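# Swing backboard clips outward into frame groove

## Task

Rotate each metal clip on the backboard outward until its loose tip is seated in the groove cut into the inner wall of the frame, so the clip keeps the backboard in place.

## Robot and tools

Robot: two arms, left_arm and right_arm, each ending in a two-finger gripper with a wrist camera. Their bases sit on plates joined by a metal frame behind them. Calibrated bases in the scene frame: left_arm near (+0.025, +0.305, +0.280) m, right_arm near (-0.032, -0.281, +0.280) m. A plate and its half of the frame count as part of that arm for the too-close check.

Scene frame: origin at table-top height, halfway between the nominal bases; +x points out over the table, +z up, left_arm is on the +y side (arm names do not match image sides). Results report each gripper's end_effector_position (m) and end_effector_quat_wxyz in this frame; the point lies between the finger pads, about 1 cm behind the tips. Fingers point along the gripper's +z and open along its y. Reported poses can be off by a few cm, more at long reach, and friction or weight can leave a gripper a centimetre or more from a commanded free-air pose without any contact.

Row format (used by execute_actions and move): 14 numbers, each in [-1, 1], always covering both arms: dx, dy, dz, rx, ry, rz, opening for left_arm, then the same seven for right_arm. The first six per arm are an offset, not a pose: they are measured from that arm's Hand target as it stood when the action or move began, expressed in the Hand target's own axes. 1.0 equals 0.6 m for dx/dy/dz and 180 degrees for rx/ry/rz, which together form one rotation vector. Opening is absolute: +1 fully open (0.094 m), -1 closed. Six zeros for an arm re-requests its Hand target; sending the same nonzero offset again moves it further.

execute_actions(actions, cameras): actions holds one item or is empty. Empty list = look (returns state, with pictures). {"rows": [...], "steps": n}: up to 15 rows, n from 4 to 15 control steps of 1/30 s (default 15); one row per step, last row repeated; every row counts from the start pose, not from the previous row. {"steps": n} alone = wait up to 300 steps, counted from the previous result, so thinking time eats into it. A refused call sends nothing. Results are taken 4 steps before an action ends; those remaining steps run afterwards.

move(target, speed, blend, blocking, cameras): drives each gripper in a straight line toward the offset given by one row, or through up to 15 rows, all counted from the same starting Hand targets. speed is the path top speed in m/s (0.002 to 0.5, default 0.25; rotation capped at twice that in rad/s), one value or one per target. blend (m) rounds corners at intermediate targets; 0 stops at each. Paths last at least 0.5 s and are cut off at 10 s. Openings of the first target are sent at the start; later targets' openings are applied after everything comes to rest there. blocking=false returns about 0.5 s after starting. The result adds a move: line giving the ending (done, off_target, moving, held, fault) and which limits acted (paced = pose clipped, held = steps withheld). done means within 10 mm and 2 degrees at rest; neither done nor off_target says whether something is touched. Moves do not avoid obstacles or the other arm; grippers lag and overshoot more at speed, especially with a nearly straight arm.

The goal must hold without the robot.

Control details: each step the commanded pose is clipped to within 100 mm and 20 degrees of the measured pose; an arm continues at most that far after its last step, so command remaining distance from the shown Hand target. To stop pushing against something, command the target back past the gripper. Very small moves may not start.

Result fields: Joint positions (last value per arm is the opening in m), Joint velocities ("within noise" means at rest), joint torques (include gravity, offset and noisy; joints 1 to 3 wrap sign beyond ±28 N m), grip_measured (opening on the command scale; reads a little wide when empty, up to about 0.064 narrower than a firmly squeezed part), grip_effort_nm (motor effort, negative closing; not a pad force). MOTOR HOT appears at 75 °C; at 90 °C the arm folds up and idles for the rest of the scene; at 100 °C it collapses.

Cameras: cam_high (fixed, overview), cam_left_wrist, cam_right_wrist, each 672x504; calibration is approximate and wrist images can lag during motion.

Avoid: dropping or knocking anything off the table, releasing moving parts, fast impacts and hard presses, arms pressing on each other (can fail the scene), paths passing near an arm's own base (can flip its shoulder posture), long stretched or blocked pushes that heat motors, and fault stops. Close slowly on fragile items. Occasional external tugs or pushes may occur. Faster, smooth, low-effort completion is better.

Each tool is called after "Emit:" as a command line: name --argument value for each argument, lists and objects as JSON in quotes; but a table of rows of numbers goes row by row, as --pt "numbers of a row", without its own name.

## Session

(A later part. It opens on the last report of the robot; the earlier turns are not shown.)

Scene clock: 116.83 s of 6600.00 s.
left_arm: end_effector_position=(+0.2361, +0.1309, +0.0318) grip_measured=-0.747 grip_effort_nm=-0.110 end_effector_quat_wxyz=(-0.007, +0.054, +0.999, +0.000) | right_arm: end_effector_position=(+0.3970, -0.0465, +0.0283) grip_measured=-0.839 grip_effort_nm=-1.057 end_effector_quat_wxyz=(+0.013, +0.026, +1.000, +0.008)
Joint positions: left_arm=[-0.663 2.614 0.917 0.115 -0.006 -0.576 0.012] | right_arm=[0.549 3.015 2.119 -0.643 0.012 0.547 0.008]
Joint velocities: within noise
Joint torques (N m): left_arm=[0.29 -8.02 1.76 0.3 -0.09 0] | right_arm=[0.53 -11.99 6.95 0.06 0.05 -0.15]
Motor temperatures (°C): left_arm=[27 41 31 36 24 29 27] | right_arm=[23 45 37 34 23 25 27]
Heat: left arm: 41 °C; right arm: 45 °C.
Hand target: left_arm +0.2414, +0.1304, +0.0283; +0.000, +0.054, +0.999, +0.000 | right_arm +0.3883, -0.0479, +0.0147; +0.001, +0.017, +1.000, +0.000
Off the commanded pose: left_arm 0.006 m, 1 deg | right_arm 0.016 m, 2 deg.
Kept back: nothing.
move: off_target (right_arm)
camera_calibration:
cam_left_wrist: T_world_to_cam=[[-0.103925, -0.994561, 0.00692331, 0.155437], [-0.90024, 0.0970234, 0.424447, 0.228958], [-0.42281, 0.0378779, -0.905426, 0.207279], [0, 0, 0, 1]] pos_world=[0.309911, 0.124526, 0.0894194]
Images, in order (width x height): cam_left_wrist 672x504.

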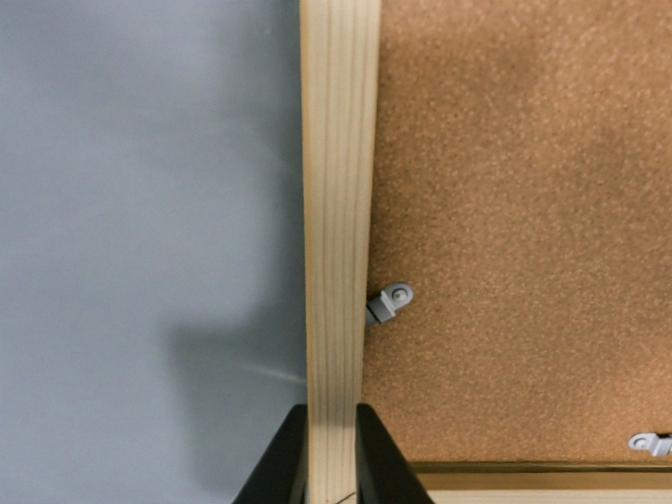

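Emit:
move --pt "0.000 -0.001 0 0 0 0 -0.69 0 0 0 0 0 0 -0.9" --pt "-0.003 -0.001 0.0145 0 0 0 -0.69 0 0 0 0 0 0 -0.9" --speed 0.05 --cameras '["cam_left_wrist"]'

Emit:
zoom_image --camera "cam_left_wrist" --region '[220, 250, 460, 490]'

Scene clock: 118.47 s of 6600.00 s.
left_arm: end_effector_position=(+0.2402, +0.1276, +0.0278) grip_measured=-0.692 grip_effort_nm=0.154 end_effector_quat_wxyz=(-0.003, +0.054, +0.999, -0.002) | right_arm: end_effector_position=(+0.3970, -0.0465, +0.0283) grip_measured=-0.839 grip_effort_nm=-1.072 end_effector_quat_wxyz=(+0.013, +0.026, +1.000, +0.008)
Joint positions: left_arm=[-0.663 2.632 0.938 0.122 -0.006 -0.575 0.014] | right_arm=[0.549 3.015 2.119 -0.643 0.012 0.547 0.008]
Joint velocities: within noise
Joint torques (N m): left_arm=[0.44 -6.58 2.1 0.37 -0.08 0.03] | right_arm=[0.53 -12.14 6.97 0.03 0.08 -0.13]
Motor temperatures (°C): left_arm=[27 40 31 36 24 29 27] | right_arm=[23 45 37 34 23 25 27]
Heat: left arm: 40 °C; right arm: 45 °C.
Hand target: left_arm +0.2431, +0.1296, +0.0196; +0.000, +0.054, +0.999, +0.000 | right_arm +0.3883, -0.0479, +0.0147; +0.001, +0.017, +1.000, +0.000
Off the commanded pose: left_arm 0.009 m, 0 deg | right_arm 0.016 m, 2 deg.
Kept back: nothing.
move: off_target (right_arm)
camera_calibration:
cam_left_wrist: T_world_to_cam=[[-0.105005, -0.9944, 0.0119391, 0.152625], [-0.903129, 0.100379, 0.417472, 0.235127], [-0.416332, 0.033054, -0.908611, 0.204604], [0, 0, 0, 1]] pos_world=[0.313559, 0.121406, 0.0859247]
Images, in order (width x height): cam_left_wrist 672x504.

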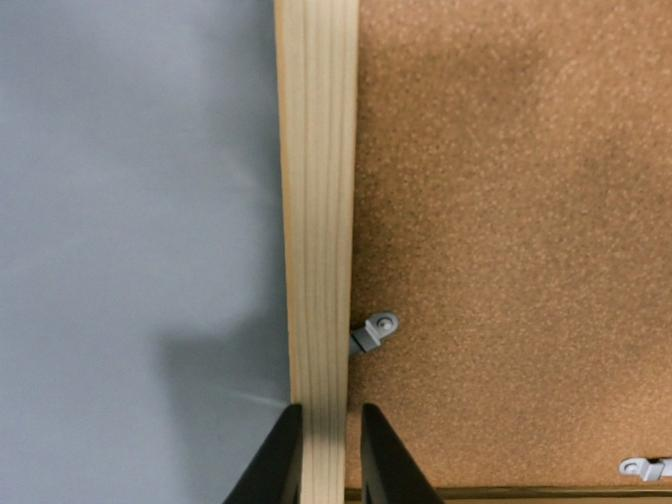

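Scaled by 2.100 from the camera's 672x504 image, which has a finer 960x720 frame.

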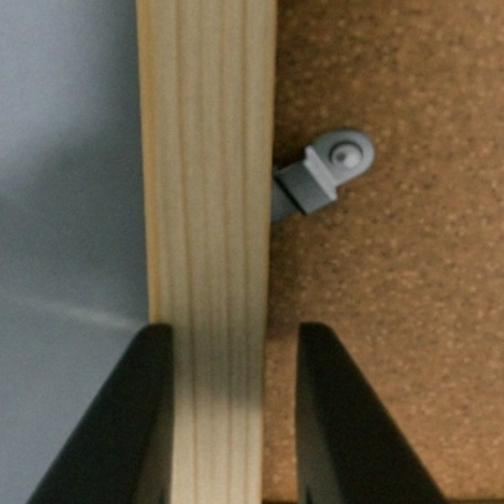

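Emit:
move --pt "0.000 0.0 -0.014 0 0 0 -0.69 0 0 0 0 0 0 -0.9" --pt "0 0.005 -0.014 0 0 0 -0.69 0 0 0 0 0 0 -0.9" --pt "0 0.005 0 0 0 0 -0.69 0 0 0 0 0 0 -0.9" --speed 0.05 --cameras '["cam_left_wrist"]'

Emit:
zoom_image --camera "cam_left_wrist" --region '[220, 250, 460, 490]'

Scene clock: 119.40 s of 6600.00 s.
left_arm: end_effector_position=(+0.2409, +0.1289, +0.0277) grip_measured=-0.692 grip_effort_nm=0.154 end_effector_quat_wxyz=(-0.004, +0.055, +0.998, -0.003) | right_arm: end_effector_position=(+0.3970, -0.0465, +0.0283) grip_measured=-0.839 grip_effort_nm=-1.067 end_effector_quat_wxyz=(+0.013, +0.026, +1.000, +0.008)
Joint positions: left_arm=[-0.656 2.632 0.938 0.121 -0.003 -0.566 0.014] | right_arm=[0.549 3.015 2.119 -0.643 0.012 0.547 0.008]
Joint velocities: within noise
Joint torques (N m): left_arm=[0.59 -6.69 1.57 0.43 -0.12 0.04] | right_arm=[0.57 -12.04 7.01 0.05 0.07 -0.13]
Motor temperatures (°C): left_arm=[27 40 31 36 24 29 27] | right_arm=[23 45 37 34 23 25 27]
Heat: left arm: 40 °C; right arm: 45 °C.
Hand target: left_arm +0.2434, +0.1326, +0.0196; +0.000, +0.054, +0.999, +0.000 | right_arm +0.3883, -0.0479, +0.0147; +0.001, +0.017, +1.000, +0.000
Off the commanded pose: left_arm 0.009 m, 1 deg | right_arm 0.016 m, 2 deg.
Kept back: nothing.
move: off_target (right_arm)
camera_calibration:
cam_left_wrist: T_world_to_cam=[[-0.106113, -0.994257, 0.0138819, 0.154224], [-0.901823, 0.10211, 0.419867, 0.235028], [-0.418873, 0.0320342, -0.90748, 0.205543], [0, 0, 0, 1]] pos_world=[0.314415, 0.122755, 0.0857045]
Images, in order (width x height): cam_left_wrist 672x504.

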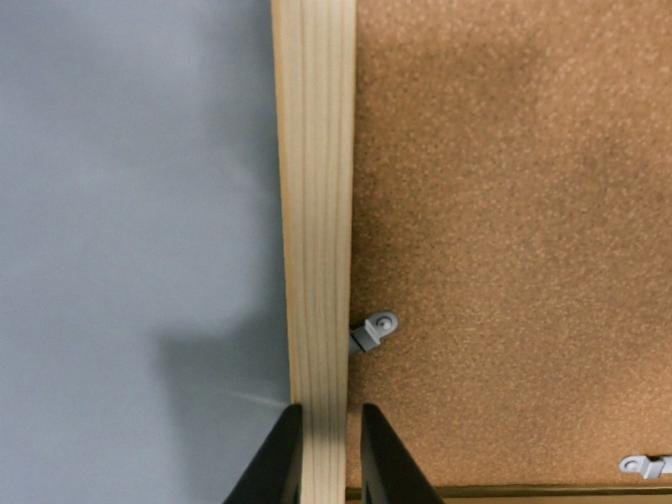

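Scaled by 2.100 from the camera's 672x504 image, which has a finer 960x720 frame.

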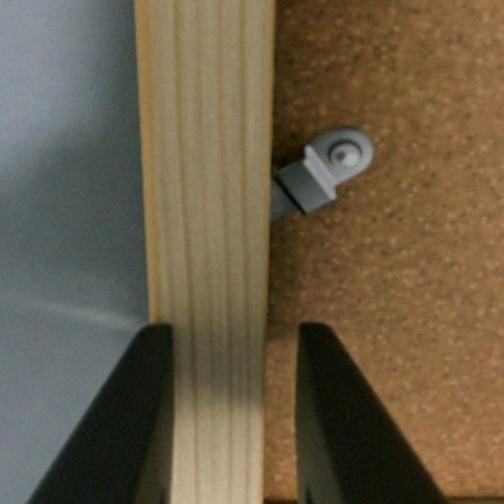

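Emit:
move --pt "0.000 0.0 -0.025 0 0 0 -0.69 0 0 0 0 0 0 -0.9" --pt "0 0.007 -0.025 0 0 0 -0.69 0 0 0 0 0 0 -0.9" --speed 0.05 --cameras '["cam_left_wrist"]'

Emit:
zoom_image --camera "cam_left_wrist" --region '[220, 250, 460, 490]'

Scene clock: 120.43 s of 6600.00 s.
left_arm: end_effector_position=(+0.2373, +0.1386, +0.0285) grip_measured=-0.692 grip_effort_nm=0.154 end_effector_quat_wxyz=(-0.011, +0.052, +0.999, +0.002) | right_arm: end_effector_position=(+0.3970, -0.0465, +0.0283) grip_measured=-0.839 grip_effort_nm=-1.062 end_effector_quat_wxyz=(+0.013, +0.026, +1.000, +0.008)
Joint positions: left_arm=[-0.637 2.627 0.917 0.12 -0.005 -0.554 0.014] | right_arm=[0.549 3.015 2.119 -0.643 0.012 0.547 0.008]
Joint velocities: within noise
Joint torques (N m): left_arm=[0.12 -11.55 0.24 0.21 -0.08 0.03] | right_arm=[0.72 -12.14 6.98 0.08 0.02 -0.12]
Motor temperatures (°C): left_arm=[27 40 31 36 24 29 27] | right_arm=[23 45 37 34 23 25 27]
Heat: left arm: 40 °C; right arm: 45 °C.
Hand target: left_arm +0.2440, +0.1366, +0.0346; +0.000, +0.054, +0.999, +0.000 | right_arm +0.3883, -0.0479, +0.0147; +0.001, +0.017, +1.000, +0.000
Off the commanded pose: left_arm 0.009 m, 1 deg | right_arm 0.016 m, 2 deg.
Kept back: nothing.
move: off_target (right_arm)
camera_calibration:
cam_left_wrist: T_world_to_cam=[[-0.100565, -0.994924, 0.00355047, 0.162527], [-0.897291, 0.0922368, 0.431696, 0.230421], [-0.429832, 0.0402276, -0.902012, 0.205736], [0, 0, 0, 1]] pos_world=[0.311531, 0.132173, 0.0855278]
Images, in order (width x height): cam_left_wrist 672x504.

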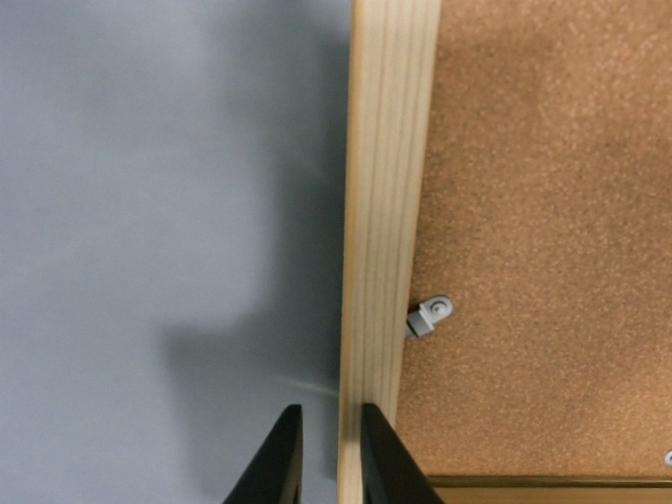

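Scaled by 2.100 from the camera's 672x504 image, which has a finer 960x720 frame.

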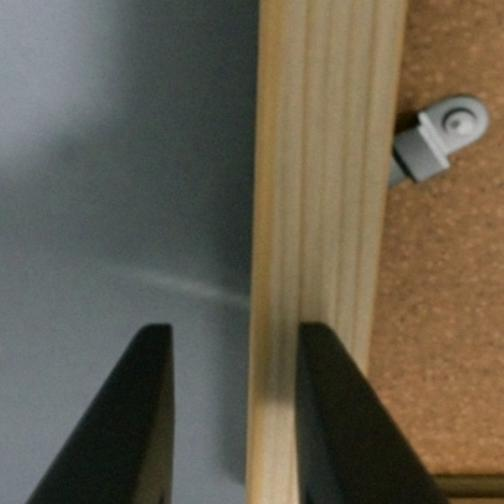

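Emit:
move --pt "0 -0.015 0 0 0 0 -0.69 0 0 0 0 0 0 -0.9" --speed 0.05 --cameras '["cam_left_wrist"]'

Emit:
zoom_image --camera "cam_left_wrist" --region '[220, 250, 460, 490]'

Scene clock: 121.37 s of 6600.00 s.
left_arm: end_effector_position=(+0.2341, +0.1347, +0.0286) grip_measured=-0.692 grip_effort_nm=0.154 end_effector_quat_wxyz=(-0.011, +0.056, +0.998, +0.003) | right_arm: end_effector_position=(+0.3970, -0.0465, +0.0283) grip_measured=-0.839 grip_effort_nm=-1.067 end_effector_quat_wxyz=(+0.013, +0.026, +1.000, +0.008)
Joint positions: left_arm=[-0.656 2.627 0.917 0.119 -0.005 -0.564 0.014] | right_arm=[0.549 3.015 2.119 -0.643 0.012 0.547 0.008]
Joint velocities: within noise
Joint torques (N m): left_arm=[-0.54 -11.33 1.72 0.08 -0.09 -0.11] | right_arm=[0.64 -11.97 7.05 0.04 0.06 -0.11]
Motor temperatures (°C): left_arm=[27 41 31 36 24 29 27] | right_arm=[23 45 37 34 23 25 27]
Heat: left arm: 41 °C; right arm: 45 °C.
Hand target: left_arm +0.2431, +0.1277, +0.0346; +0.000, +0.054, +0.999, +0.000 | right_arm +0.3883, -0.0479, +0.0147; +0.001, +0.017, +1.000, +0.000
Off the commanded pose: left_arm 0.013 m, 1 deg | right_arm 0.016 m, 2 deg.
Kept back: nothing.
move: off_target (left_arm, right_arm)
camera_calibration:
cam_left_wrist: T_world_to_cam=[[-0.108921, -0.994046, 0.0030753, 0.160198], [-0.896334, 0.0995511, 0.432059, 0.226616], [-0.429792, 0.0443038, -0.90184, 0.204], [0, 0, 0, 1]] pos_world=[0.30825, 0.127646, 0.0855716]
Images, in order (width x height): cam_left_wrist 672x504.

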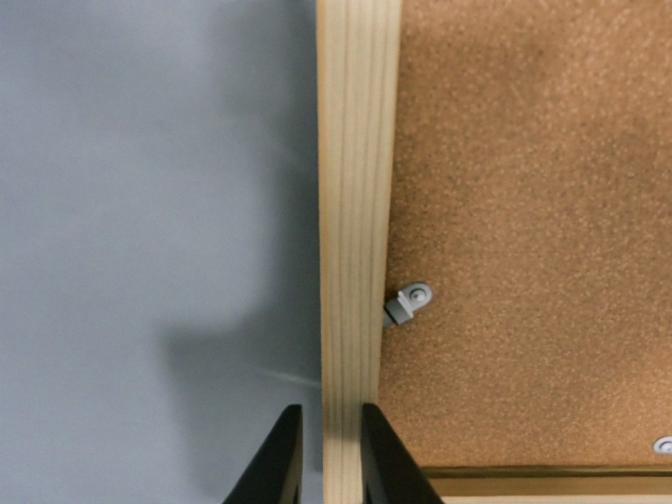

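Scaled by 2.100 from the camera's 672x504 image, which has a finer 960x720 frame.

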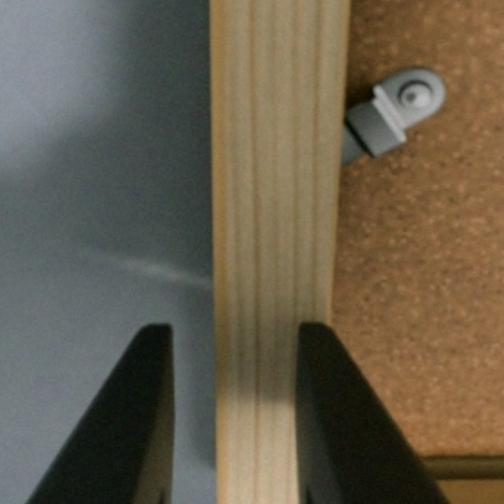

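Emit:
move --pt "0 0 -0.018 0 0 0 -0.69 0 0 0 0 0 0 -0.9" --pt "-0.003 -0.005 -0.018 0 0 0 -0.69 0 0 0 0 0 0 -0.9" --speed 0.05 --cameras '["cam_left_wrist"]'

Emit:
zoom_image --camera "cam_left_wrist" --region '[220, 250, 460, 490]'

Scene clock: 122.43 s of 6600.00 s.
left_arm: end_effector_position=(+0.2392, +0.1289, +0.0401) grip_measured=-0.692 grip_effort_nm=0.154 end_effector_quat_wxyz=(-0.007, +0.055, +0.998, +0.000) | right_arm: end_effector_position=(+0.3970, -0.0465, +0.0283) grip_measured=-0.839 grip_effort_nm=-1.062 end_effector_quat_wxyz=(+0.013, +0.026, +1.000, +0.008)
Joint positions: left_arm=[-0.661 2.582 0.917 0.085 -0.005 -0.571 0.014] | right_arm=[0.549 3.015 2.119 -0.643 0.012 0.547 0.008]
Joint velocities: within noise
Joint torques (N m): left_arm=[-0.62 -11.11 1.52 0.07 -0.1 -0.11] | right_arm=[0.64 -11.92 7.17 0.04 0.07 -0.11]
Motor temperatures (°C): left_arm=[27 41 31 36 24 29 26] | right_arm=[23 45 37 33 23 25 27]
Heat: left arm: 41 °C; right arm: 45 °C.
Hand target: left_arm +0.2444, +0.1245, +0.0454; +0.000, +0.054, +0.999, +0.000 | right_arm +0.3883, -0.0479, +0.0147; +0.001, +0.017, +1.000, +0.000
Off the commanded pose: left_arm 0.009 m, 1 deg | right_arm 0.016 m, 2 deg.
Kept back: nothing.
move: off_target (right_arm)
camera_calibration:
cam_left_wrist: T_world_to_cam=[[-0.107314, -0.99419, 0.00835342, 0.154371], [-0.899839, 0.100696, 0.424441, 0.227818], [-0.422817, 0.0380318, -0.905417, 0.216093], [0, 0, 0, 1]] pos_world=[0.312933, 0.122315, 0.0976698]
Images, in order (width x height): cam_left_wrist 672x504.

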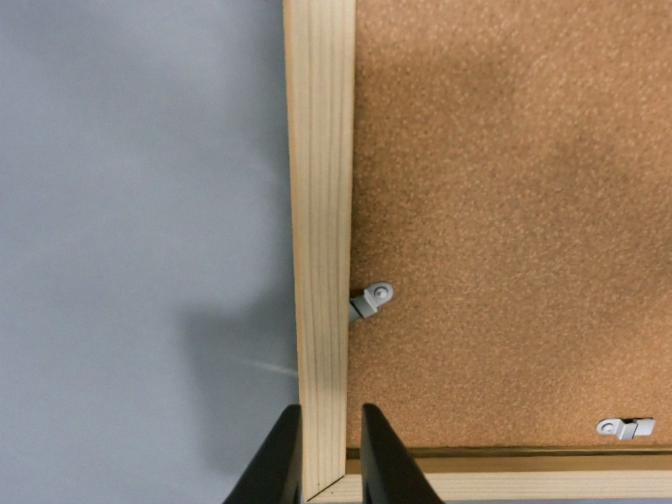

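Scaled by 2.100 from the camera's 672x504 image, which has a finer 960x720 frame.

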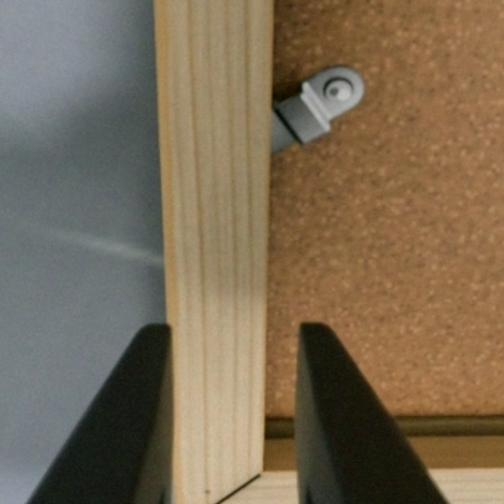

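Emit:
move --pt "-0.001 0.0075 0.012 0 0 0 -0.69 0 0 0 0 0 0 -0.9" --pt "-0.001 0.0075 0.026 0 0 0 -0.69 0 0 0 0 0 0 -0.9" --speed 0.05 --cameras '["cam_left_wrist"]'

Emit:
zoom_image --camera "cam_left_wrist" --region '[220, 250, 460, 490]'

Scene clock: 123.43 s of 6600.00 s.
left_arm: end_effector_position=(+0.2418, +0.1280, +0.0338) grip_measured=-0.692 grip_effort_nm=0.159 end_effector_quat_wxyz=(-0.005, +0.054, +0.999, -0.001) | right_arm: end_effector_position=(+0.3970, -0.0465, +0.0283) grip_measured=-0.839 grip_effort_nm=-1.067 end_effector_quat_wxyz=(+0.013, +0.026, +1.000, +0.008)
Joint positions: left_arm=[-0.658 2.608 0.935 0.097 -0.005 -0.57 0.014] | right_arm=[0.549 3.015 2.119 -0.643 0.012 0.547 0.008]
Joint velocities: within noise
Joint torques (N m): left_arm=[0.31 -7.97 1.62 0.3 -0.1 0.03] | right_arm=[0.65 -12.07 6.91 0.05 0.03 -0.13]
Motor temperatures (°C): left_arm=[27 41 31 36 24 29 26] | right_arm=[23 45 37 33 23 25 27]
Heat: left arm: 41 °C; right arm: 45 °C.
Hand target: left_arm +0.2456, +0.1290, +0.0298; +0.000, +0.054, +0.999, +0.000 | right_arm +0.3883, -0.0479, +0.0147; +0.001, +0.017, +1.000, +0.000
Off the commanded pose: left_arm 0.006 m, 1 deg | right_arm 0.016 m, 2 deg.
Kept back: nothing.
move: off_target (right_arm)
camera_calibration:
cam_left_wrist: T_world_to_cam=[[-0.104253, -0.994494, 0.0106076, 0.153039], [-0.901513, 0.0989994, 0.421275, 0.23369], [-0.420006, 0.0343564, -0.906871, 0.211439], [0, 0, 0, 1]] pos_world=[0.315435, 0.121797, 0.0916764]
Images, in order (width x height): cam_left_wrist 672x504.

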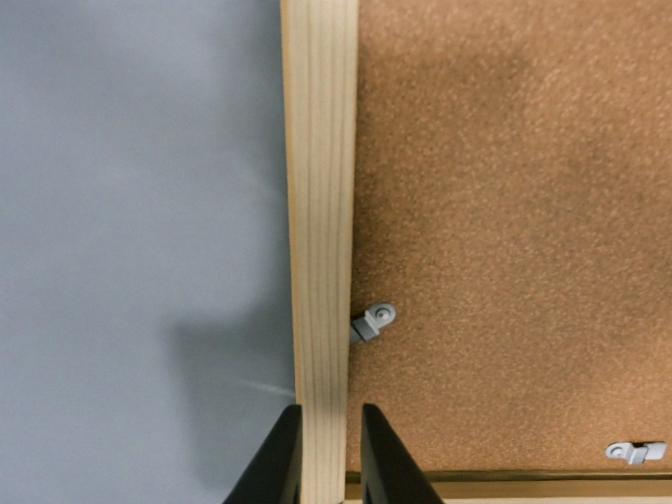

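Scaled by 2.100 from the camera's 672x504 image, which has a finer 960x720 frame.

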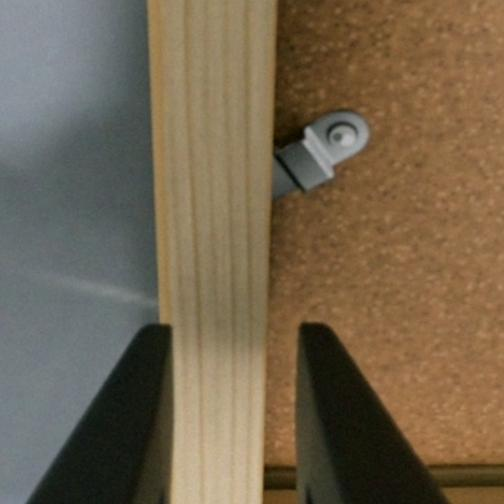

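Emit:
move --pt "0.003 0.003 0.0 0 0 0 -0.55 0 0 0 0 0 0 -0.9" --pt "0.003 0.003 0.0185 0 0 0 -0.55 0 0 0 0 0 0 -0.9" --speed 0.05 --cameras '["cam_left_wrist"]'

Emit:
zoom_image --camera "cam_left_wrist" --region '[220, 250, 460, 490]'

Scene clock: 125.27 s of 6600.00 s.
left_arm: end_effector_position=(+0.2409, +0.1294, +0.0229) grip_measured=-0.553 grip_effort_nm=0.159 end_effector_quat_wxyz=(-0.004, +0.054, +0.999, -0.002) | right_arm: end_effector_position=(+0.3970, -0.0465, +0.0283) grip_measured=-0.839 grip_effort_nm=-1.057 end_effector_quat_wxyz=(+0.013, +0.026, +1.000, +0.008)
Joint positions: left_arm=[-0.655 2.652 0.948 0.13 -0.005 -0.568 0.021] | right_arm=[0.549 3.015 2.119 -0.643 0.012 0.547 0.008]
Joint velocities: within noise
Joint torques (N m): left_arm=[0.29 -7.95 1.42 0.31 -0.09 0.02] | right_arm=[0.64 -12.03 6.95 0.07 0.06 -0.13]
Motor temperatures (°C): left_arm=[27 40 31 36 24 29 26] | right_arm=[23 45 37 33 23 25 27]
Heat: left arm: 40 °C; right arm: 45 °C.
Hand target: left_arm +0.2438, +0.1310, +0.0186; +0.000, +0.054, +0.999, +0.000 | right_arm +0.3883, -0.0479, +0.0147; +0.001, +0.017, +1.000, +0.000
Off the commanded pose: left_arm 0.005 m, 1 deg | right_arm 0.016 m, 2 deg.
Kept back: nothing.
move: off_target (right_arm)
camera_calibration:
cam_left_wrist: T_world_to_cam=[[-0.104242, -0.994481, 0.0118486, 0.154381], [-0.90226, 0.0995738, 0.419538, 0.2375], [-0.418402, 0.0330429, -0.907661, 0.200862], [0, 0, 0, 1]] pos_world=[0.314421, 0.123243, 0.0808457]
Images, in order (width x height): cam_left_wrist 672x504.

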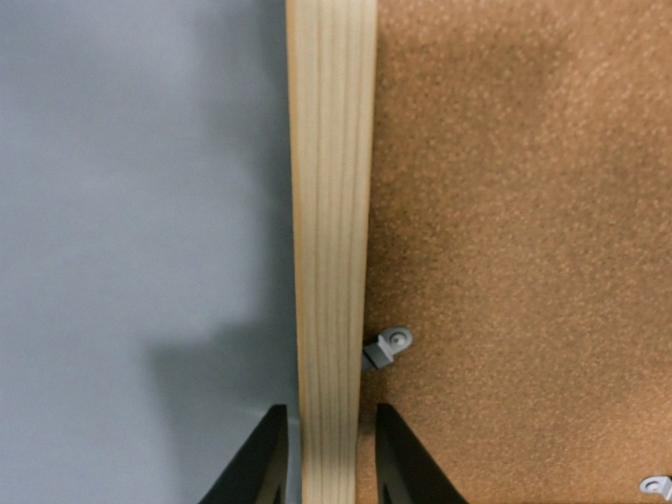

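Scaled by 2.100 from the camera's 672x504 image, which has a finer 960x720 frame.

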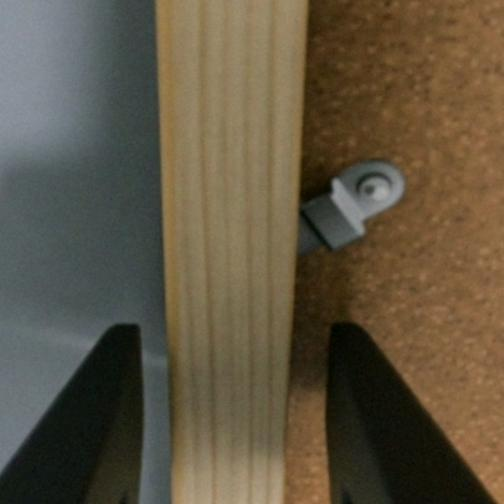

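Emit:
move --pt "0.0 0 0.0 0 0 0 -0.70 0 0 0 0 0 0 -0.9" --pt "-0.035 0 0.000 0 0 0 -0.70 0 0 0 0 0 0 -0.9" --speed 0.05 --cameras '["cam_left_wrist"]'

Emit:
zoom_image --camera "cam_left_wrist" --region '[220, 250, 460, 490]'

Scene clock: 126.93 s of 6600.00 s.
left_arm: end_effector_position=(+0.2532, +0.1301, +0.0228) grip_measured=-0.697 grip_effort_nm=-0.110 end_effector_quat_wxyz=(-0.015, +0.055, +0.998, +0.001) | right_arm: end_effector_position=(+0.3970, -0.0465, +0.0283) grip_measured=-0.839 grip_effort_nm=-1.067 end_effector_quat_wxyz=(+0.013, +0.026, +1.000, +0.008)
Joint positions: left_arm=[-0.622 2.66 1.01 0.055 0.002 -0.532 0.014] | right_arm=[0.549 3.015 2.119 -0.643 0.012 0.547 0.008]
Joint velocities: within noise
Joint torques (N m): left_arm=[0.66 -8.32 2.69 0.37 -0.17 0.02] | right_arm=[0.68 -12.03 7.08 0.06 0.02 -0.13]
Motor temperatures (°C): left_arm=[27 40 31 36 24 29 26] | right_arm=[23 45 37 33 23 25 27]
Heat: left arm: 40 °C; right arm: 45 °C.
Hand target: left_arm +0.2648, +0.1287, +0.0187; +0.000, +0.054, +0.999, +0.000 | right_arm +0.3883, -0.0479, +0.0147; +0.001, +0.017, +1.000, +0.000
Off the commanded pose: left_arm 0.012 m, 2 deg | right_arm 0.016 m, 2 deg.
Kept back: nothing.
move: off_target (left_arm, right_arm)
camera_calibration:
cam_left_wrist: T_world_to_cam=[[-0.106487, -0.994287, 0.00739378, 0.157048], [-0.892848, 0.0988906, 0.439367, 0.245814], [-0.437588, 0.0401856, -0.898277, 0.20961], [0, 0, 0, 1]] pos_world=[0.327921, 0.123419, 0.0791242]
Images, in order (width x height): cam_left_wrist 672x504.

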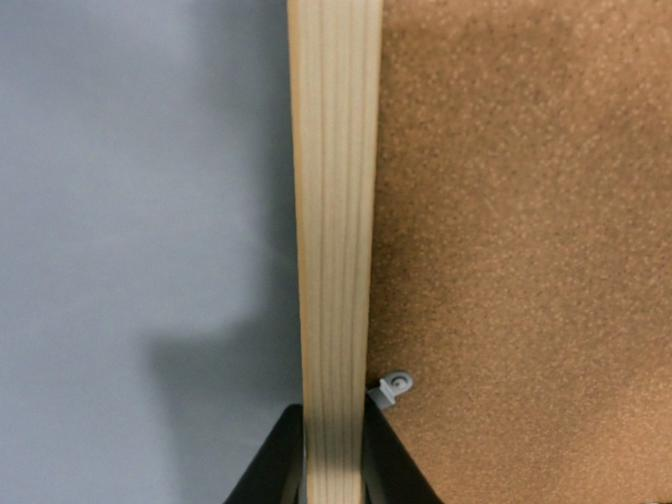

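Scaled by 2.100 from the camera's 672x504 image, which has a finer 960x720 frame.

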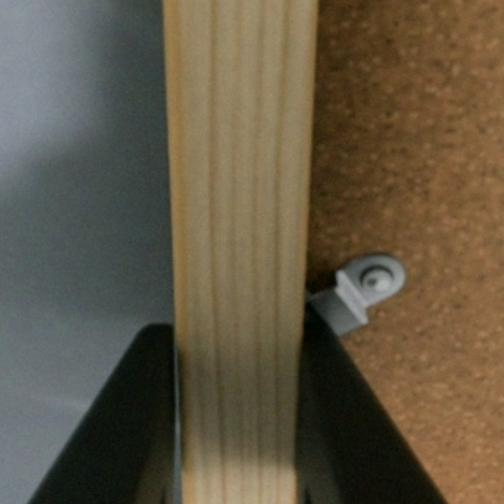

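Emit:
move --pt "-0.013 0 0.000 0 0 0 -0.70 0 0 0 0 0 0 -0.9" --speed 0.04 --cameras '["cam_left_wrist"]'

Emit:
zoom_image --camera "cam_left_wrist" --region '[280, 320, 440, 480]'

Scene clock: 127.87 s of 6600.00 s.
left_arm: end_effector_position=(+0.2557, +0.1309, +0.0230) grip_measured=-0.697 grip_effort_nm=-0.105 end_effector_quat_wxyz=(-0.024, +0.057, +0.998, +0.003) | right_arm: end_effector_position=(+0.3973, -0.0470, +0.0283) grip_measured=-0.839 grip_effort_nm=-1.067 end_effector_quat_wxyz=(+0.014, +0.027, +1.000, +0.007)
Joint positions: left_arm=[-0.611 2.663 1.035 0.017 0.008 -0.518 0.014] | right_arm=[0.549 3.015 2.119 -0.642 0.015 0.549 0.008]
Joint velocities: within noise
Joint torques (N m): left_arm=[0.75 -8.51 3.03 0.46 -0.24 0] | right_arm=[0.64 -12.18 7.02 0 0.01 -0.14]
Motor temperatures (°C): left_arm=[27 40 31 36 24 29 26] | right_arm=[23 45 37 33 23 25 27]
Heat: left arm: 40 °C; right arm: 45 °C.
Hand target: left_arm +0.2726, +0.1278, +0.0187; +0.000, +0.054, +0.999, +0.000 | right_arm +0.3884, -0.0479, +0.0147; +0.001, +0.017, +1.000, +0.000
Off the commanded pose: left_arm 0.018 m, 3 deg | right_arm 0.016 m, 2 deg.
Kept back: nothing.
move: off_target (left_arm, right_arm)
camera_calibration:
cam_left_wrist: T_world_to_cam=[[-0.109806, -0.993942, 0.00467363, 0.158948], [-0.884761, 0.0998847, 0.455215, 0.245313], [-0.452924, 0.0458502, -0.890369, 0.213882], [0, 0, 0, 1]] pos_world=[0.331369, 0.123675, 0.0780207]
Images, in order (width x height): cam_left_wrist 672x504.

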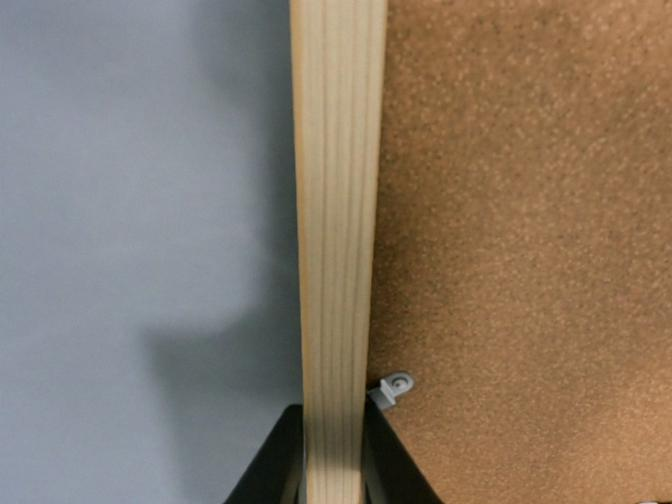

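Scaled by 3.150 from the camera's 672x504 image, which has a finer 960x720 frame.

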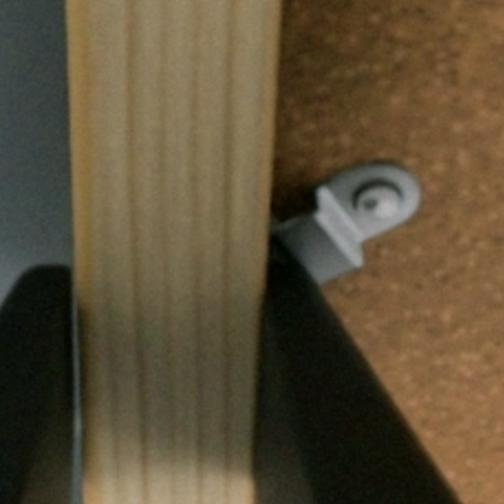

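Emit:
move --pt "0.0 0 -0.010 0 0 0 -0.70 0 0 0 0 0 0 -0.9" --speed 0.04 --cameras '["cam_left_wrist"]'

Emit:
zoom_image --camera "cam_left_wrist" --region '[280, 320, 440, 480]'

Scene clock: 128.93 s of 6600.00 s.
left_arm: end_effector_position=(+0.2557, +0.1309, +0.0230) grip_measured=-0.697 grip_effort_nm=-0.105 end_effector_quat_wxyz=(-0.024, +0.057, +0.998, +0.003) | right_arm: end_effector_position=(+0.3973, -0.0470, +0.0283) grip_measured=-0.839 grip_effort_nm=-1.067 end_effector_quat_wxyz=(+0.014, +0.027, +1.000, +0.007)
Joint positions: left_arm=[-0.611 2.663 1.035 0.016 0.008 -0.517 0.014] | right_arm=[0.549 3.015 2.119 -0.642 0.015 0.549 0.008]
Joint velocities: left_arm=[within noise] | right_arm=[-0.007 -0.002 -0.007 -0.007 0.081 -0.154 0]
Joint torques (N m): left_arm=[0.73 -10.41 2.19 0.35 -0.24 0] | right_arm=[0.69 -12.03 7.08 0.05 0.01 -0.11]
Motor temperatures (°C): left_arm=[27 40 31 36 24 29 26] | right_arm=[23 45 37 33 23 25 27]
Heat: left arm: 40 °C; right arm: 45 °C.
Hand target: left_arm +0.2725, +0.1279, +0.0247; +0.000, +0.054, +0.999, +0.000 | right_arm +0.3884, -0.0479, +0.0147; +0.001, +0.017, +1.000, +0.000
Off the commanded pose: left_arm 0.017 m, 3 deg | right_arm 0.016 m, 2 deg.
Kept back: nothing.
move: off_target (left_arm, right_arm)
camera_calibration:
cam_left_wrist: T_world_to_cam=[[-0.110571, -0.993859, 0.00433086, 0.159188], [-0.884401, 0.100379, 0.455806, 0.245057], [-0.453442, 0.0465687, -0.890068, 0.213899], [0, 0, 0, 1]] pos_world=[0.331321, 0.12365, 0.0779963]
Images, in order (width x height): cam_left_wrist 672x504.

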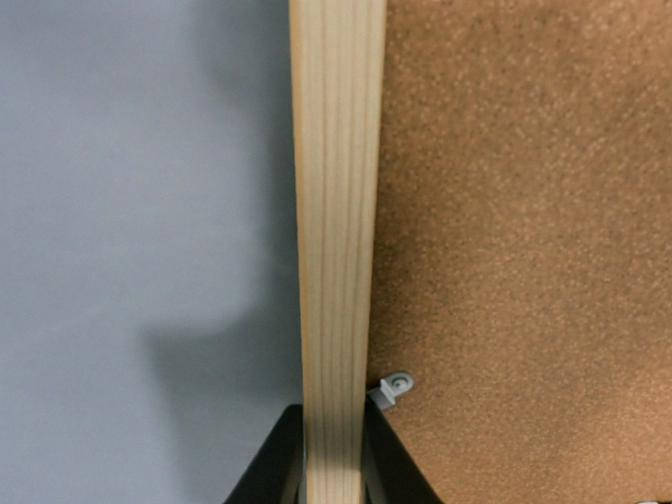

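Scaled by 3.150 from the camera's 672x504 image, which has a finer 960x720 frame.

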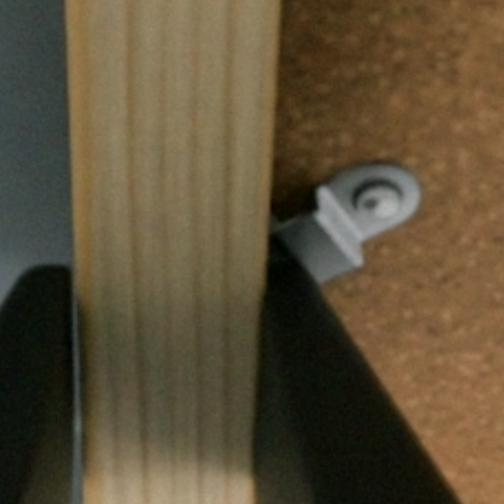

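Emit:
move --pt "-0.015 0 -0.006 0 0 0 -0.70 0 0 0 0 0 0 -0.9" --speed 0.04 --cameras '["cam_left_wrist", "cam_right_wrist"]'

Emit:
zoom_image --camera "cam_left_wrist" --region '[280, 320, 440, 480]'

Scene clock: 130.07 s of 6600.00 s.
left_arm: end_effector_position=(+0.2697, +0.1295, +0.0245) grip_measured=-0.697 grip_effort_nm=-0.105 end_effector_quat_wxyz=(-0.017, +0.053, +0.998, +0.001) | right_arm: end_effector_position=(+0.3976, -0.0468, +0.0283) grip_measured=-0.839 grip_effort_nm=-1.067 end_effector_quat_wxyz=(+0.014, +0.028, +0.999, +0.007)
Joint positions: left_arm=[-0.591 2.663 1.07 -0.005 0.002 -0.504 0.014] | right_arm=[0.549 3.015 2.119 -0.641 0.015 0.552 0.008]
Joint velocities: within noise
Joint torques (N m): left_arm=[0.24 -11.23 1.98 0.24 -0.17 0.02] | right_arm=[0.68 -12.04 7.04 0.02 0.02 -0.18]
Motor temperatures (°C): left_arm=[27 40 31 36 24 29 26] | right_arm=[23 45 37 33 23 25 27]
Heat: left arm: 40 °C; right arm: 45 °C.
Hand target: left_arm +0.2814, +0.1269, +0.0283; +0.000, +0.054, +0.999, +0.000 | right_arm +0.3884, -0.0479, +0.0147; +0.001, +0.017, +1.000, +0.000
Off the commanded pose: left_arm 0.013 m, 2 deg | right_arm 0.016 m, 2 deg.
Kept back: nothing.
move: off_target (left_arm, right_arm)
camera_calibration:
cam_left_wrist: T_world_to_cam=[[-0.10345, -0.994611, 0.00683976, 0.157426], [-0.891774, 0.0957951, 0.442224, 0.259873], [-0.440496, 0.0396486, -0.896879, 0.21926], [0, 0, 0, 1]] pos_world=[0.344617, 0.122989, 0.0806513]
cam_right_wrist: T_world_to_cam=[[-0.0515171, -0.998499, -0.0185842, -0.0247142], [-0.909462, 0.0392191, 0.413934, 0.388675], [-0.412584, 0.0382263, -0.910117, 0.277125], [0, 0, 0, 1]] pos_world=[0.466549, -0.0505141, 0.0908708]
Images, in order (width x height): cam_left_wrist 672x504, cam_right_wrist 672x504.

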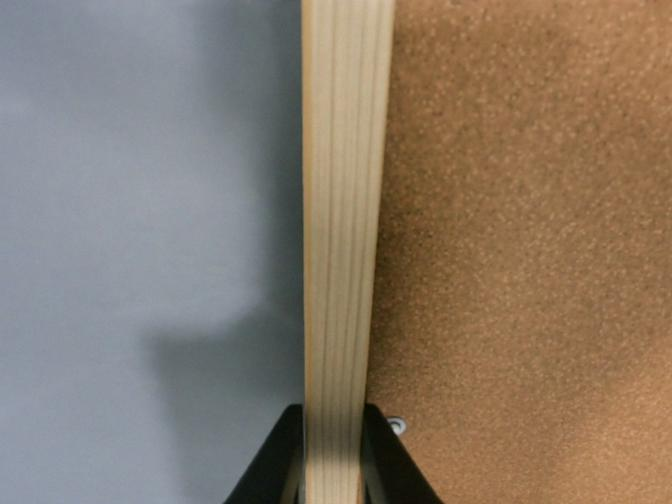

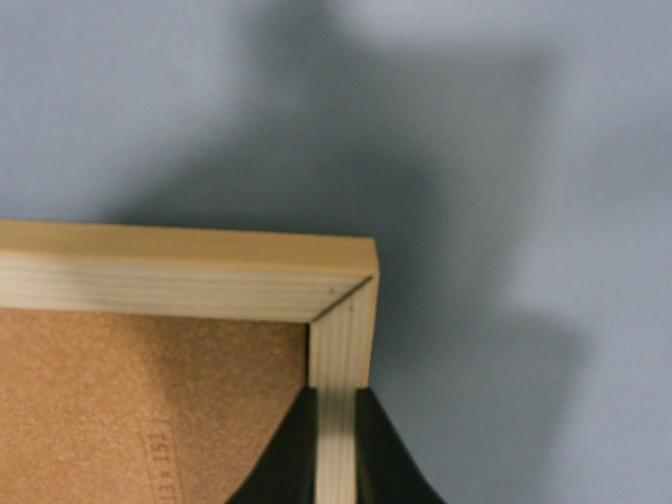

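Scaled by 3.150 from the camera's 672x504 image, which has a finer 960x720 frame.

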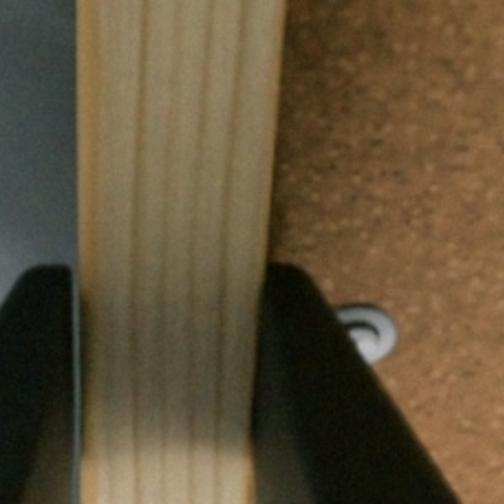

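Emit:
move --pt "0 0 -0.04 0 0 0 -0.6 0 0 0 0 0 0 -0.9" --pt "0.05 0 -0.04 0 0 0 -0.6 0 0 0 0 0 0 -0.9" --speed 0.08 --cameras '["cam_left_wrist"]'

Emit:
zoom_image --camera "cam_left_wrist" --region '[280, 240, 440, 400]'

Scene clock: 131.60 s of 6600.00 s.
left_arm: end_effector_position=(+0.2439, +0.1353, +0.0466) grip_measured=-0.603 grip_effort_nm=0.159 end_effector_quat_wxyz=(-0.015, +0.057, +0.998, +0.006) | right_arm: end_effector_position=(+0.3976, -0.0468, +0.0283) grip_measured=-0.839 grip_effort_nm=-1.067 end_effector_quat_wxyz=(+0.014, +0.028, +0.999, +0.007)
Joint positions: left_arm=[-0.634 2.559 0.927 0.031 -0.006 -0.54 0.019] | right_arm=[0.549 3.015 2.119 -0.641 0.015 0.552 0.008]
Joint velocities: within noise
Joint torques (N m): left_arm=[-0.39 -11.49 0.79 0.28 -0.08 -0.12] | right_arm=[0.61 -12.01 7.06 0.04 -0.05 -0.14]
Motor temperatures (°C): left_arm=[27 40 31 36 24 29 26] | right_arm=[23 45 37 33 23 25 27]
Heat: left arm: 40 °C; right arm: 45 °C.
Hand target: left_arm +0.2516, +0.1301, +0.0523; +0.000, +0.054, +0.999, +0.000 | right_arm +0.3884, -0.0479, +0.0147; +0.001, +0.017, +1.000, +0.000
Off the commanded pose: left_arm 0.011 m, 2 deg | right_arm 0.016 m, 2 deg.
Kept back: nothing.
move: off_target (left_arm, right_arm)
camera_calibration:
cam_left_wrist: T_world_to_cam=[[-0.110216, -0.993904, -0.00276033, 0.162366], [-0.892545, 0.0977535, 0.440237, 0.226561], [-0.437283, 0.0509849, -0.897877, 0.225186], [0, 0, 0, 1]] pos_world=[0.318581, 0.127748, 0.102897]
Images, in order (width x height): cam_left_wrist 672x504.

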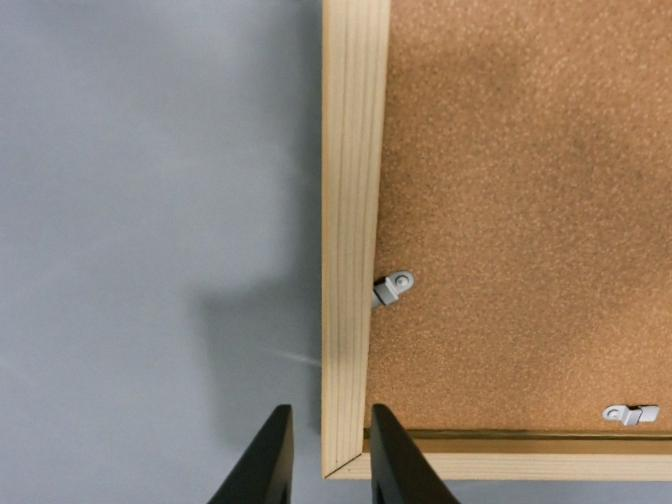

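Scaled by 3.150 from the camera's 672x504 image, which has a finer 960x720 frame.

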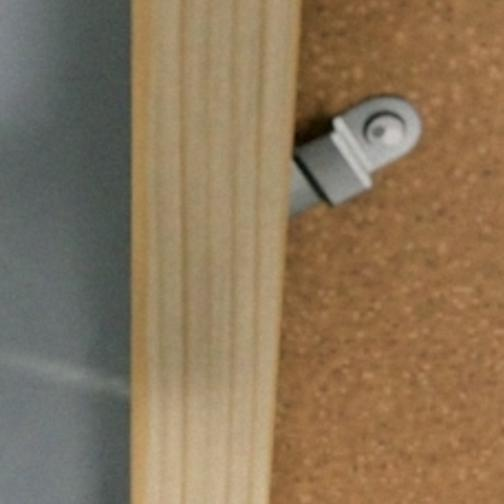

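Emit:
move --pt "0.01 0.002 0.03 0 0 0 -0.55 0 0 0 0 0 0 -0.9" --pt "0.012 0.004 0.058 0 0 0 -0.55 0 0 0 0 0 0 -0.9" --speed 0.06 --cameras '["cam_left_wrist"]'

Emit:
zoom_image --camera "cam_left_wrist" --region '[260, 290, 440, 470]'

Scene clock: 133.60 s of 6600.00 s.
left_arm: end_effector_position=(+0.2434, +0.1341, +0.0217) grip_measured=-0.552 grip_effort_nm=0.149 end_effector_quat_wxyz=(-0.005, +0.055, +0.998, -0.002) | right_arm: end_effector_position=(+0.3975, -0.0467, +0.0283) grip_measured=-0.839 grip_effort_nm=-1.077 end_effector_quat_wxyz=(+0.014, +0.028, +0.999, +0.007)
Joint positions: left_arm=[-0.636 2.656 0.948 0.133 -0.005 -0.546 0.021] | right_arm=[0.549 3.015 2.119 -0.641 0.015 0.552 0.008]
Joint velocities: within noise
Joint torques (N m): left_arm=[-0.53 -7.94 1.31 0.31 -0.09 -0.11] | right_arm=[0.5 -12.05 6.9 0.03 0.02 -0.17]
Motor temperatures (°C): left_arm=[27 40 31 36 24 29 26] | right_arm=[23 45 37 33 23 25 27]
Heat: left arm: 40 °C; right arm: 45 °C.
Hand target: left_arm +0.2447, +0.1333, +0.0175; +0.000, +0.054, +0.999, +0.000 | right_arm +0.3884, -0.0479, +0.0147; +0.001, +0.017, +1.000, +0.000
Off the commanded pose: left_arm 0.004 m, 1 deg | right_arm 0.016 m, 2 deg.
Kept back: nothing.
move: off_target (right_arm)
camera_calibration:
cam_left_wrist: T_world_to_cam=[[-0.106904, -0.994208, 0.0110735, 0.16001], [-0.901435, 0.101615, 0.420819, 0.239286], [-0.419507, 0.035005, -0.907077, 0.200702], [0, 0, 0, 1]] pos_world=[0.317003, 0.127743, 0.0795842]
Images, in order (width x height): cam_left_wrist 672x504.

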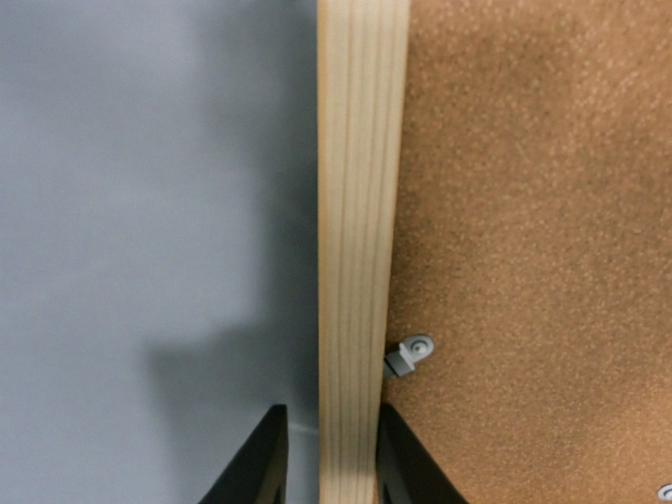

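Scaled by 2.800 from the camera's 672x504 image, which has a finer 960x720 frame.

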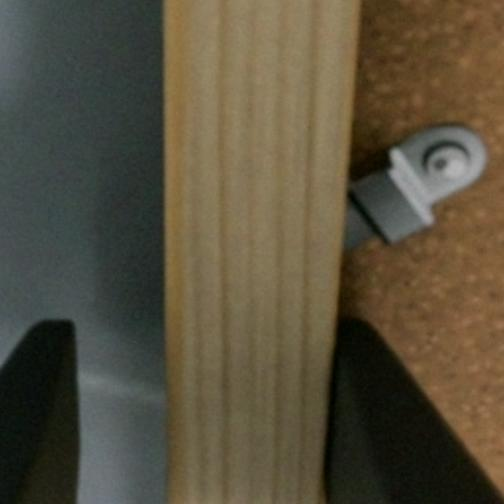

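Emit:
move --pt "0 0 0.00 0 0 0 -0.68 0 0 0 0 0 0 -0.9" --pt "-0.03 -0.001 0.002 0 0 0 -0.68 0 0 0 0 0 0 -0.9" --speed 0.06 --cameras '["cam_left_wrist"]'

Emit:
zoom_image --camera "cam_left_wrist" --region '[260, 290, 440, 470]'

Scene clock: 135.23 s of 6600.00 s.
left_arm: end_effector_position=(+0.2520, +0.1305, +0.0213) grip_measured=-0.677 grip_effort_nm=-0.115 end_effector_quat_wxyz=(-0.014, +0.056, +0.998, -0.002) | right_arm: end_effector_position=(+0.3974, -0.0465, +0.0283) grip_measured=-0.839 grip_effort_nm=-1.062 end_effector_quat_wxyz=(+0.014, +0.028, +0.999, +0.008)
Joint positions: left_arm=[-0.621 2.664 1.003 0.071 0.005 -0.53 0.015] | right_arm=[0.549 3.015 2.119 -0.641 0.013 0.552 0.008]
Joint velocities: within noise
Joint torques (N m): left_arm=[0.69 -8.01 2.61 0.36 -0.2 0.01] | right_arm=[0.51 -12.14 6.95 0.04 0.03 -0.19]
Motor temperatures (°C): left_arm=[27 40 31 36 24 28 26] | right_arm=[23 45 37 33 23 25 27]
Heat: left arm: 40 °C; right arm: 45 °C.
Hand target: left_arm +0.2625, +0.1308, +0.0162; +0.000, +0.054, +0.999, +0.000 | right_arm +0.3884, -0.0479, +0.0147; +0.001, +0.017, +1.000, +0.000
Off the commanded pose: left_arm 0.012 m, 2 deg | right_arm 0.016 m, 2 deg.
Kept back: nothing.
move: off_target (left_arm, right_arm)
camera_calibration:
cam_left_wrist: T_world_to_cam=[[-0.108256, -0.994041, 0.0127492, 0.157618], [-0.893372, 0.102902, 0.437376, 0.244979], [-0.436081, 0.0359588, -0.899189, 0.207957], [0, 0, 0, 1]] pos_world=[0.326607, 0.123992, 0.0778351]
Images, in order (width x height): cam_left_wrist 672x504.

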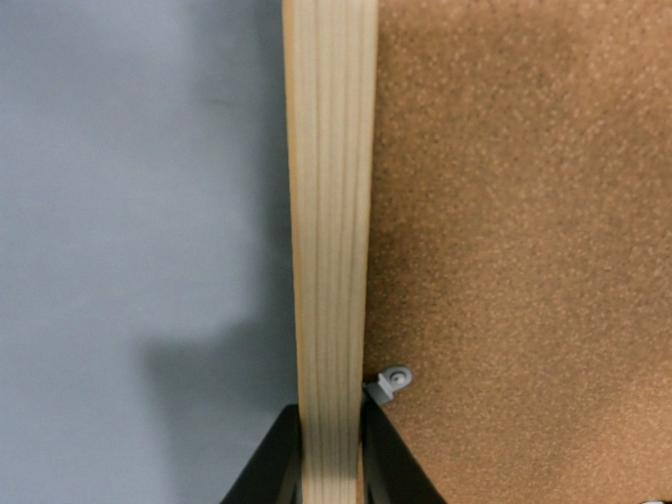

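Scaled by 2.800 from the camera's 672x504 image, which has a finer 960x720 frame.

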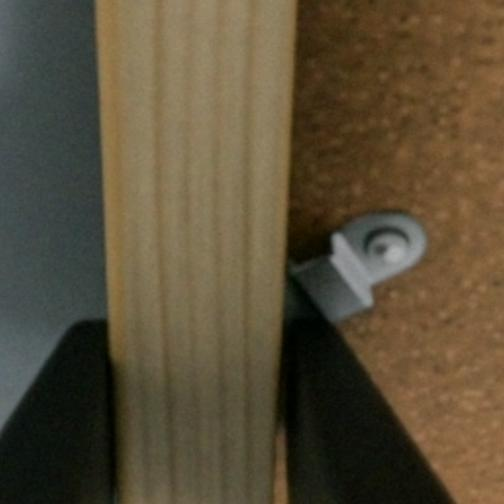

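Emit:
move --pt "-0.02 0 0.003 0 0 0 -0.68 0 0 0 0 0 0 -0.9" --speed 0.06 --cameras '["cam_left_wrist"]'

Emit:
zoom_image --camera "cam_left_wrist" --region '[260, 290, 440, 470]'

Scene clock: 136.17 s of 6600.00 s.
left_arm: end_effector_position=(+0.2538, +0.1316, +0.0214) grip_measured=-0.677 grip_effort_nm=-0.115 end_effector_quat_wxyz=(-0.032, +0.058, +0.998, +0.000) | right_arm: end_effector_position=(+0.3974, -0.0465, +0.0283) grip_measured=-0.839 grip_effort_nm=-1.067 end_effector_quat_wxyz=(+0.014, +0.028, +0.999, +0.008)
Joint positions: left_arm=[-0.605 2.671 1.042 0.006 0.02 -0.51 0.015] | right_arm=[0.549 3.015 2.119 -0.641 0.013 0.552 0.008]
Joint velocities: within noise
Joint torques (N m): left_arm=[0.95 -7.9 3.25 0.55 -0.37 0.01] | right_arm=[0.61 -11.92 6.99 0 0.02 -0.17]
Motor temperatures (°C): left_arm=[27 40 31 36 24 28 26] | right_arm=[23 45 37 33 23 25 27]
Heat: left arm: 40 °C; right arm: 45 °C.
Hand target: left_arm +0.2745, +0.1295, +0.0145; +0.000, +0.054, +0.999, +0.000 | right_arm +0.3884, -0.0479, +0.0147; +0.001, +0.017, +1.000, +0.000
Off the commanded pose: left_arm 0.022 m, 4 deg | right_arm 0.016 m, 2 deg.
Kept back: nothing.
move: off_target (left_arm, right_arm)
camera_calibration:
cam_left_wrist: T_world_to_cam=[[-0.111514, -0.993713, 0.0100064, 0.159765], [-0.876929, 0.103135, 0.469424, 0.241541], [-0.467504, 0.0435722, -0.882916, 0.215354], [0, 0, 0, 1]] pos_world=[0.330309, 0.124466, 0.0751558]
Images, in order (width x height): cam_left_wrist 672x504.

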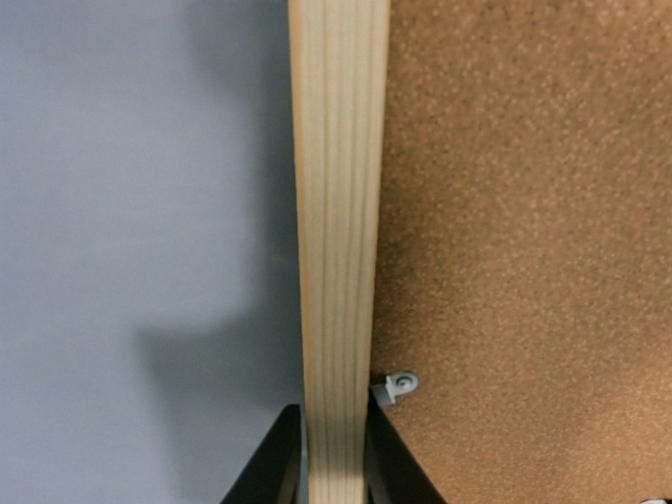

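Scaled by 2.800 from the camera's 672x504 image, which has a finer 960x720 frame.

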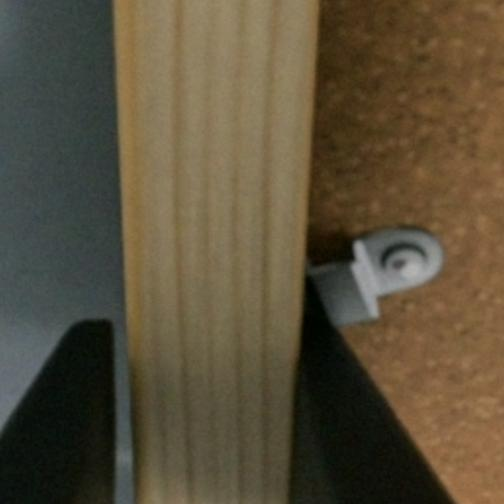

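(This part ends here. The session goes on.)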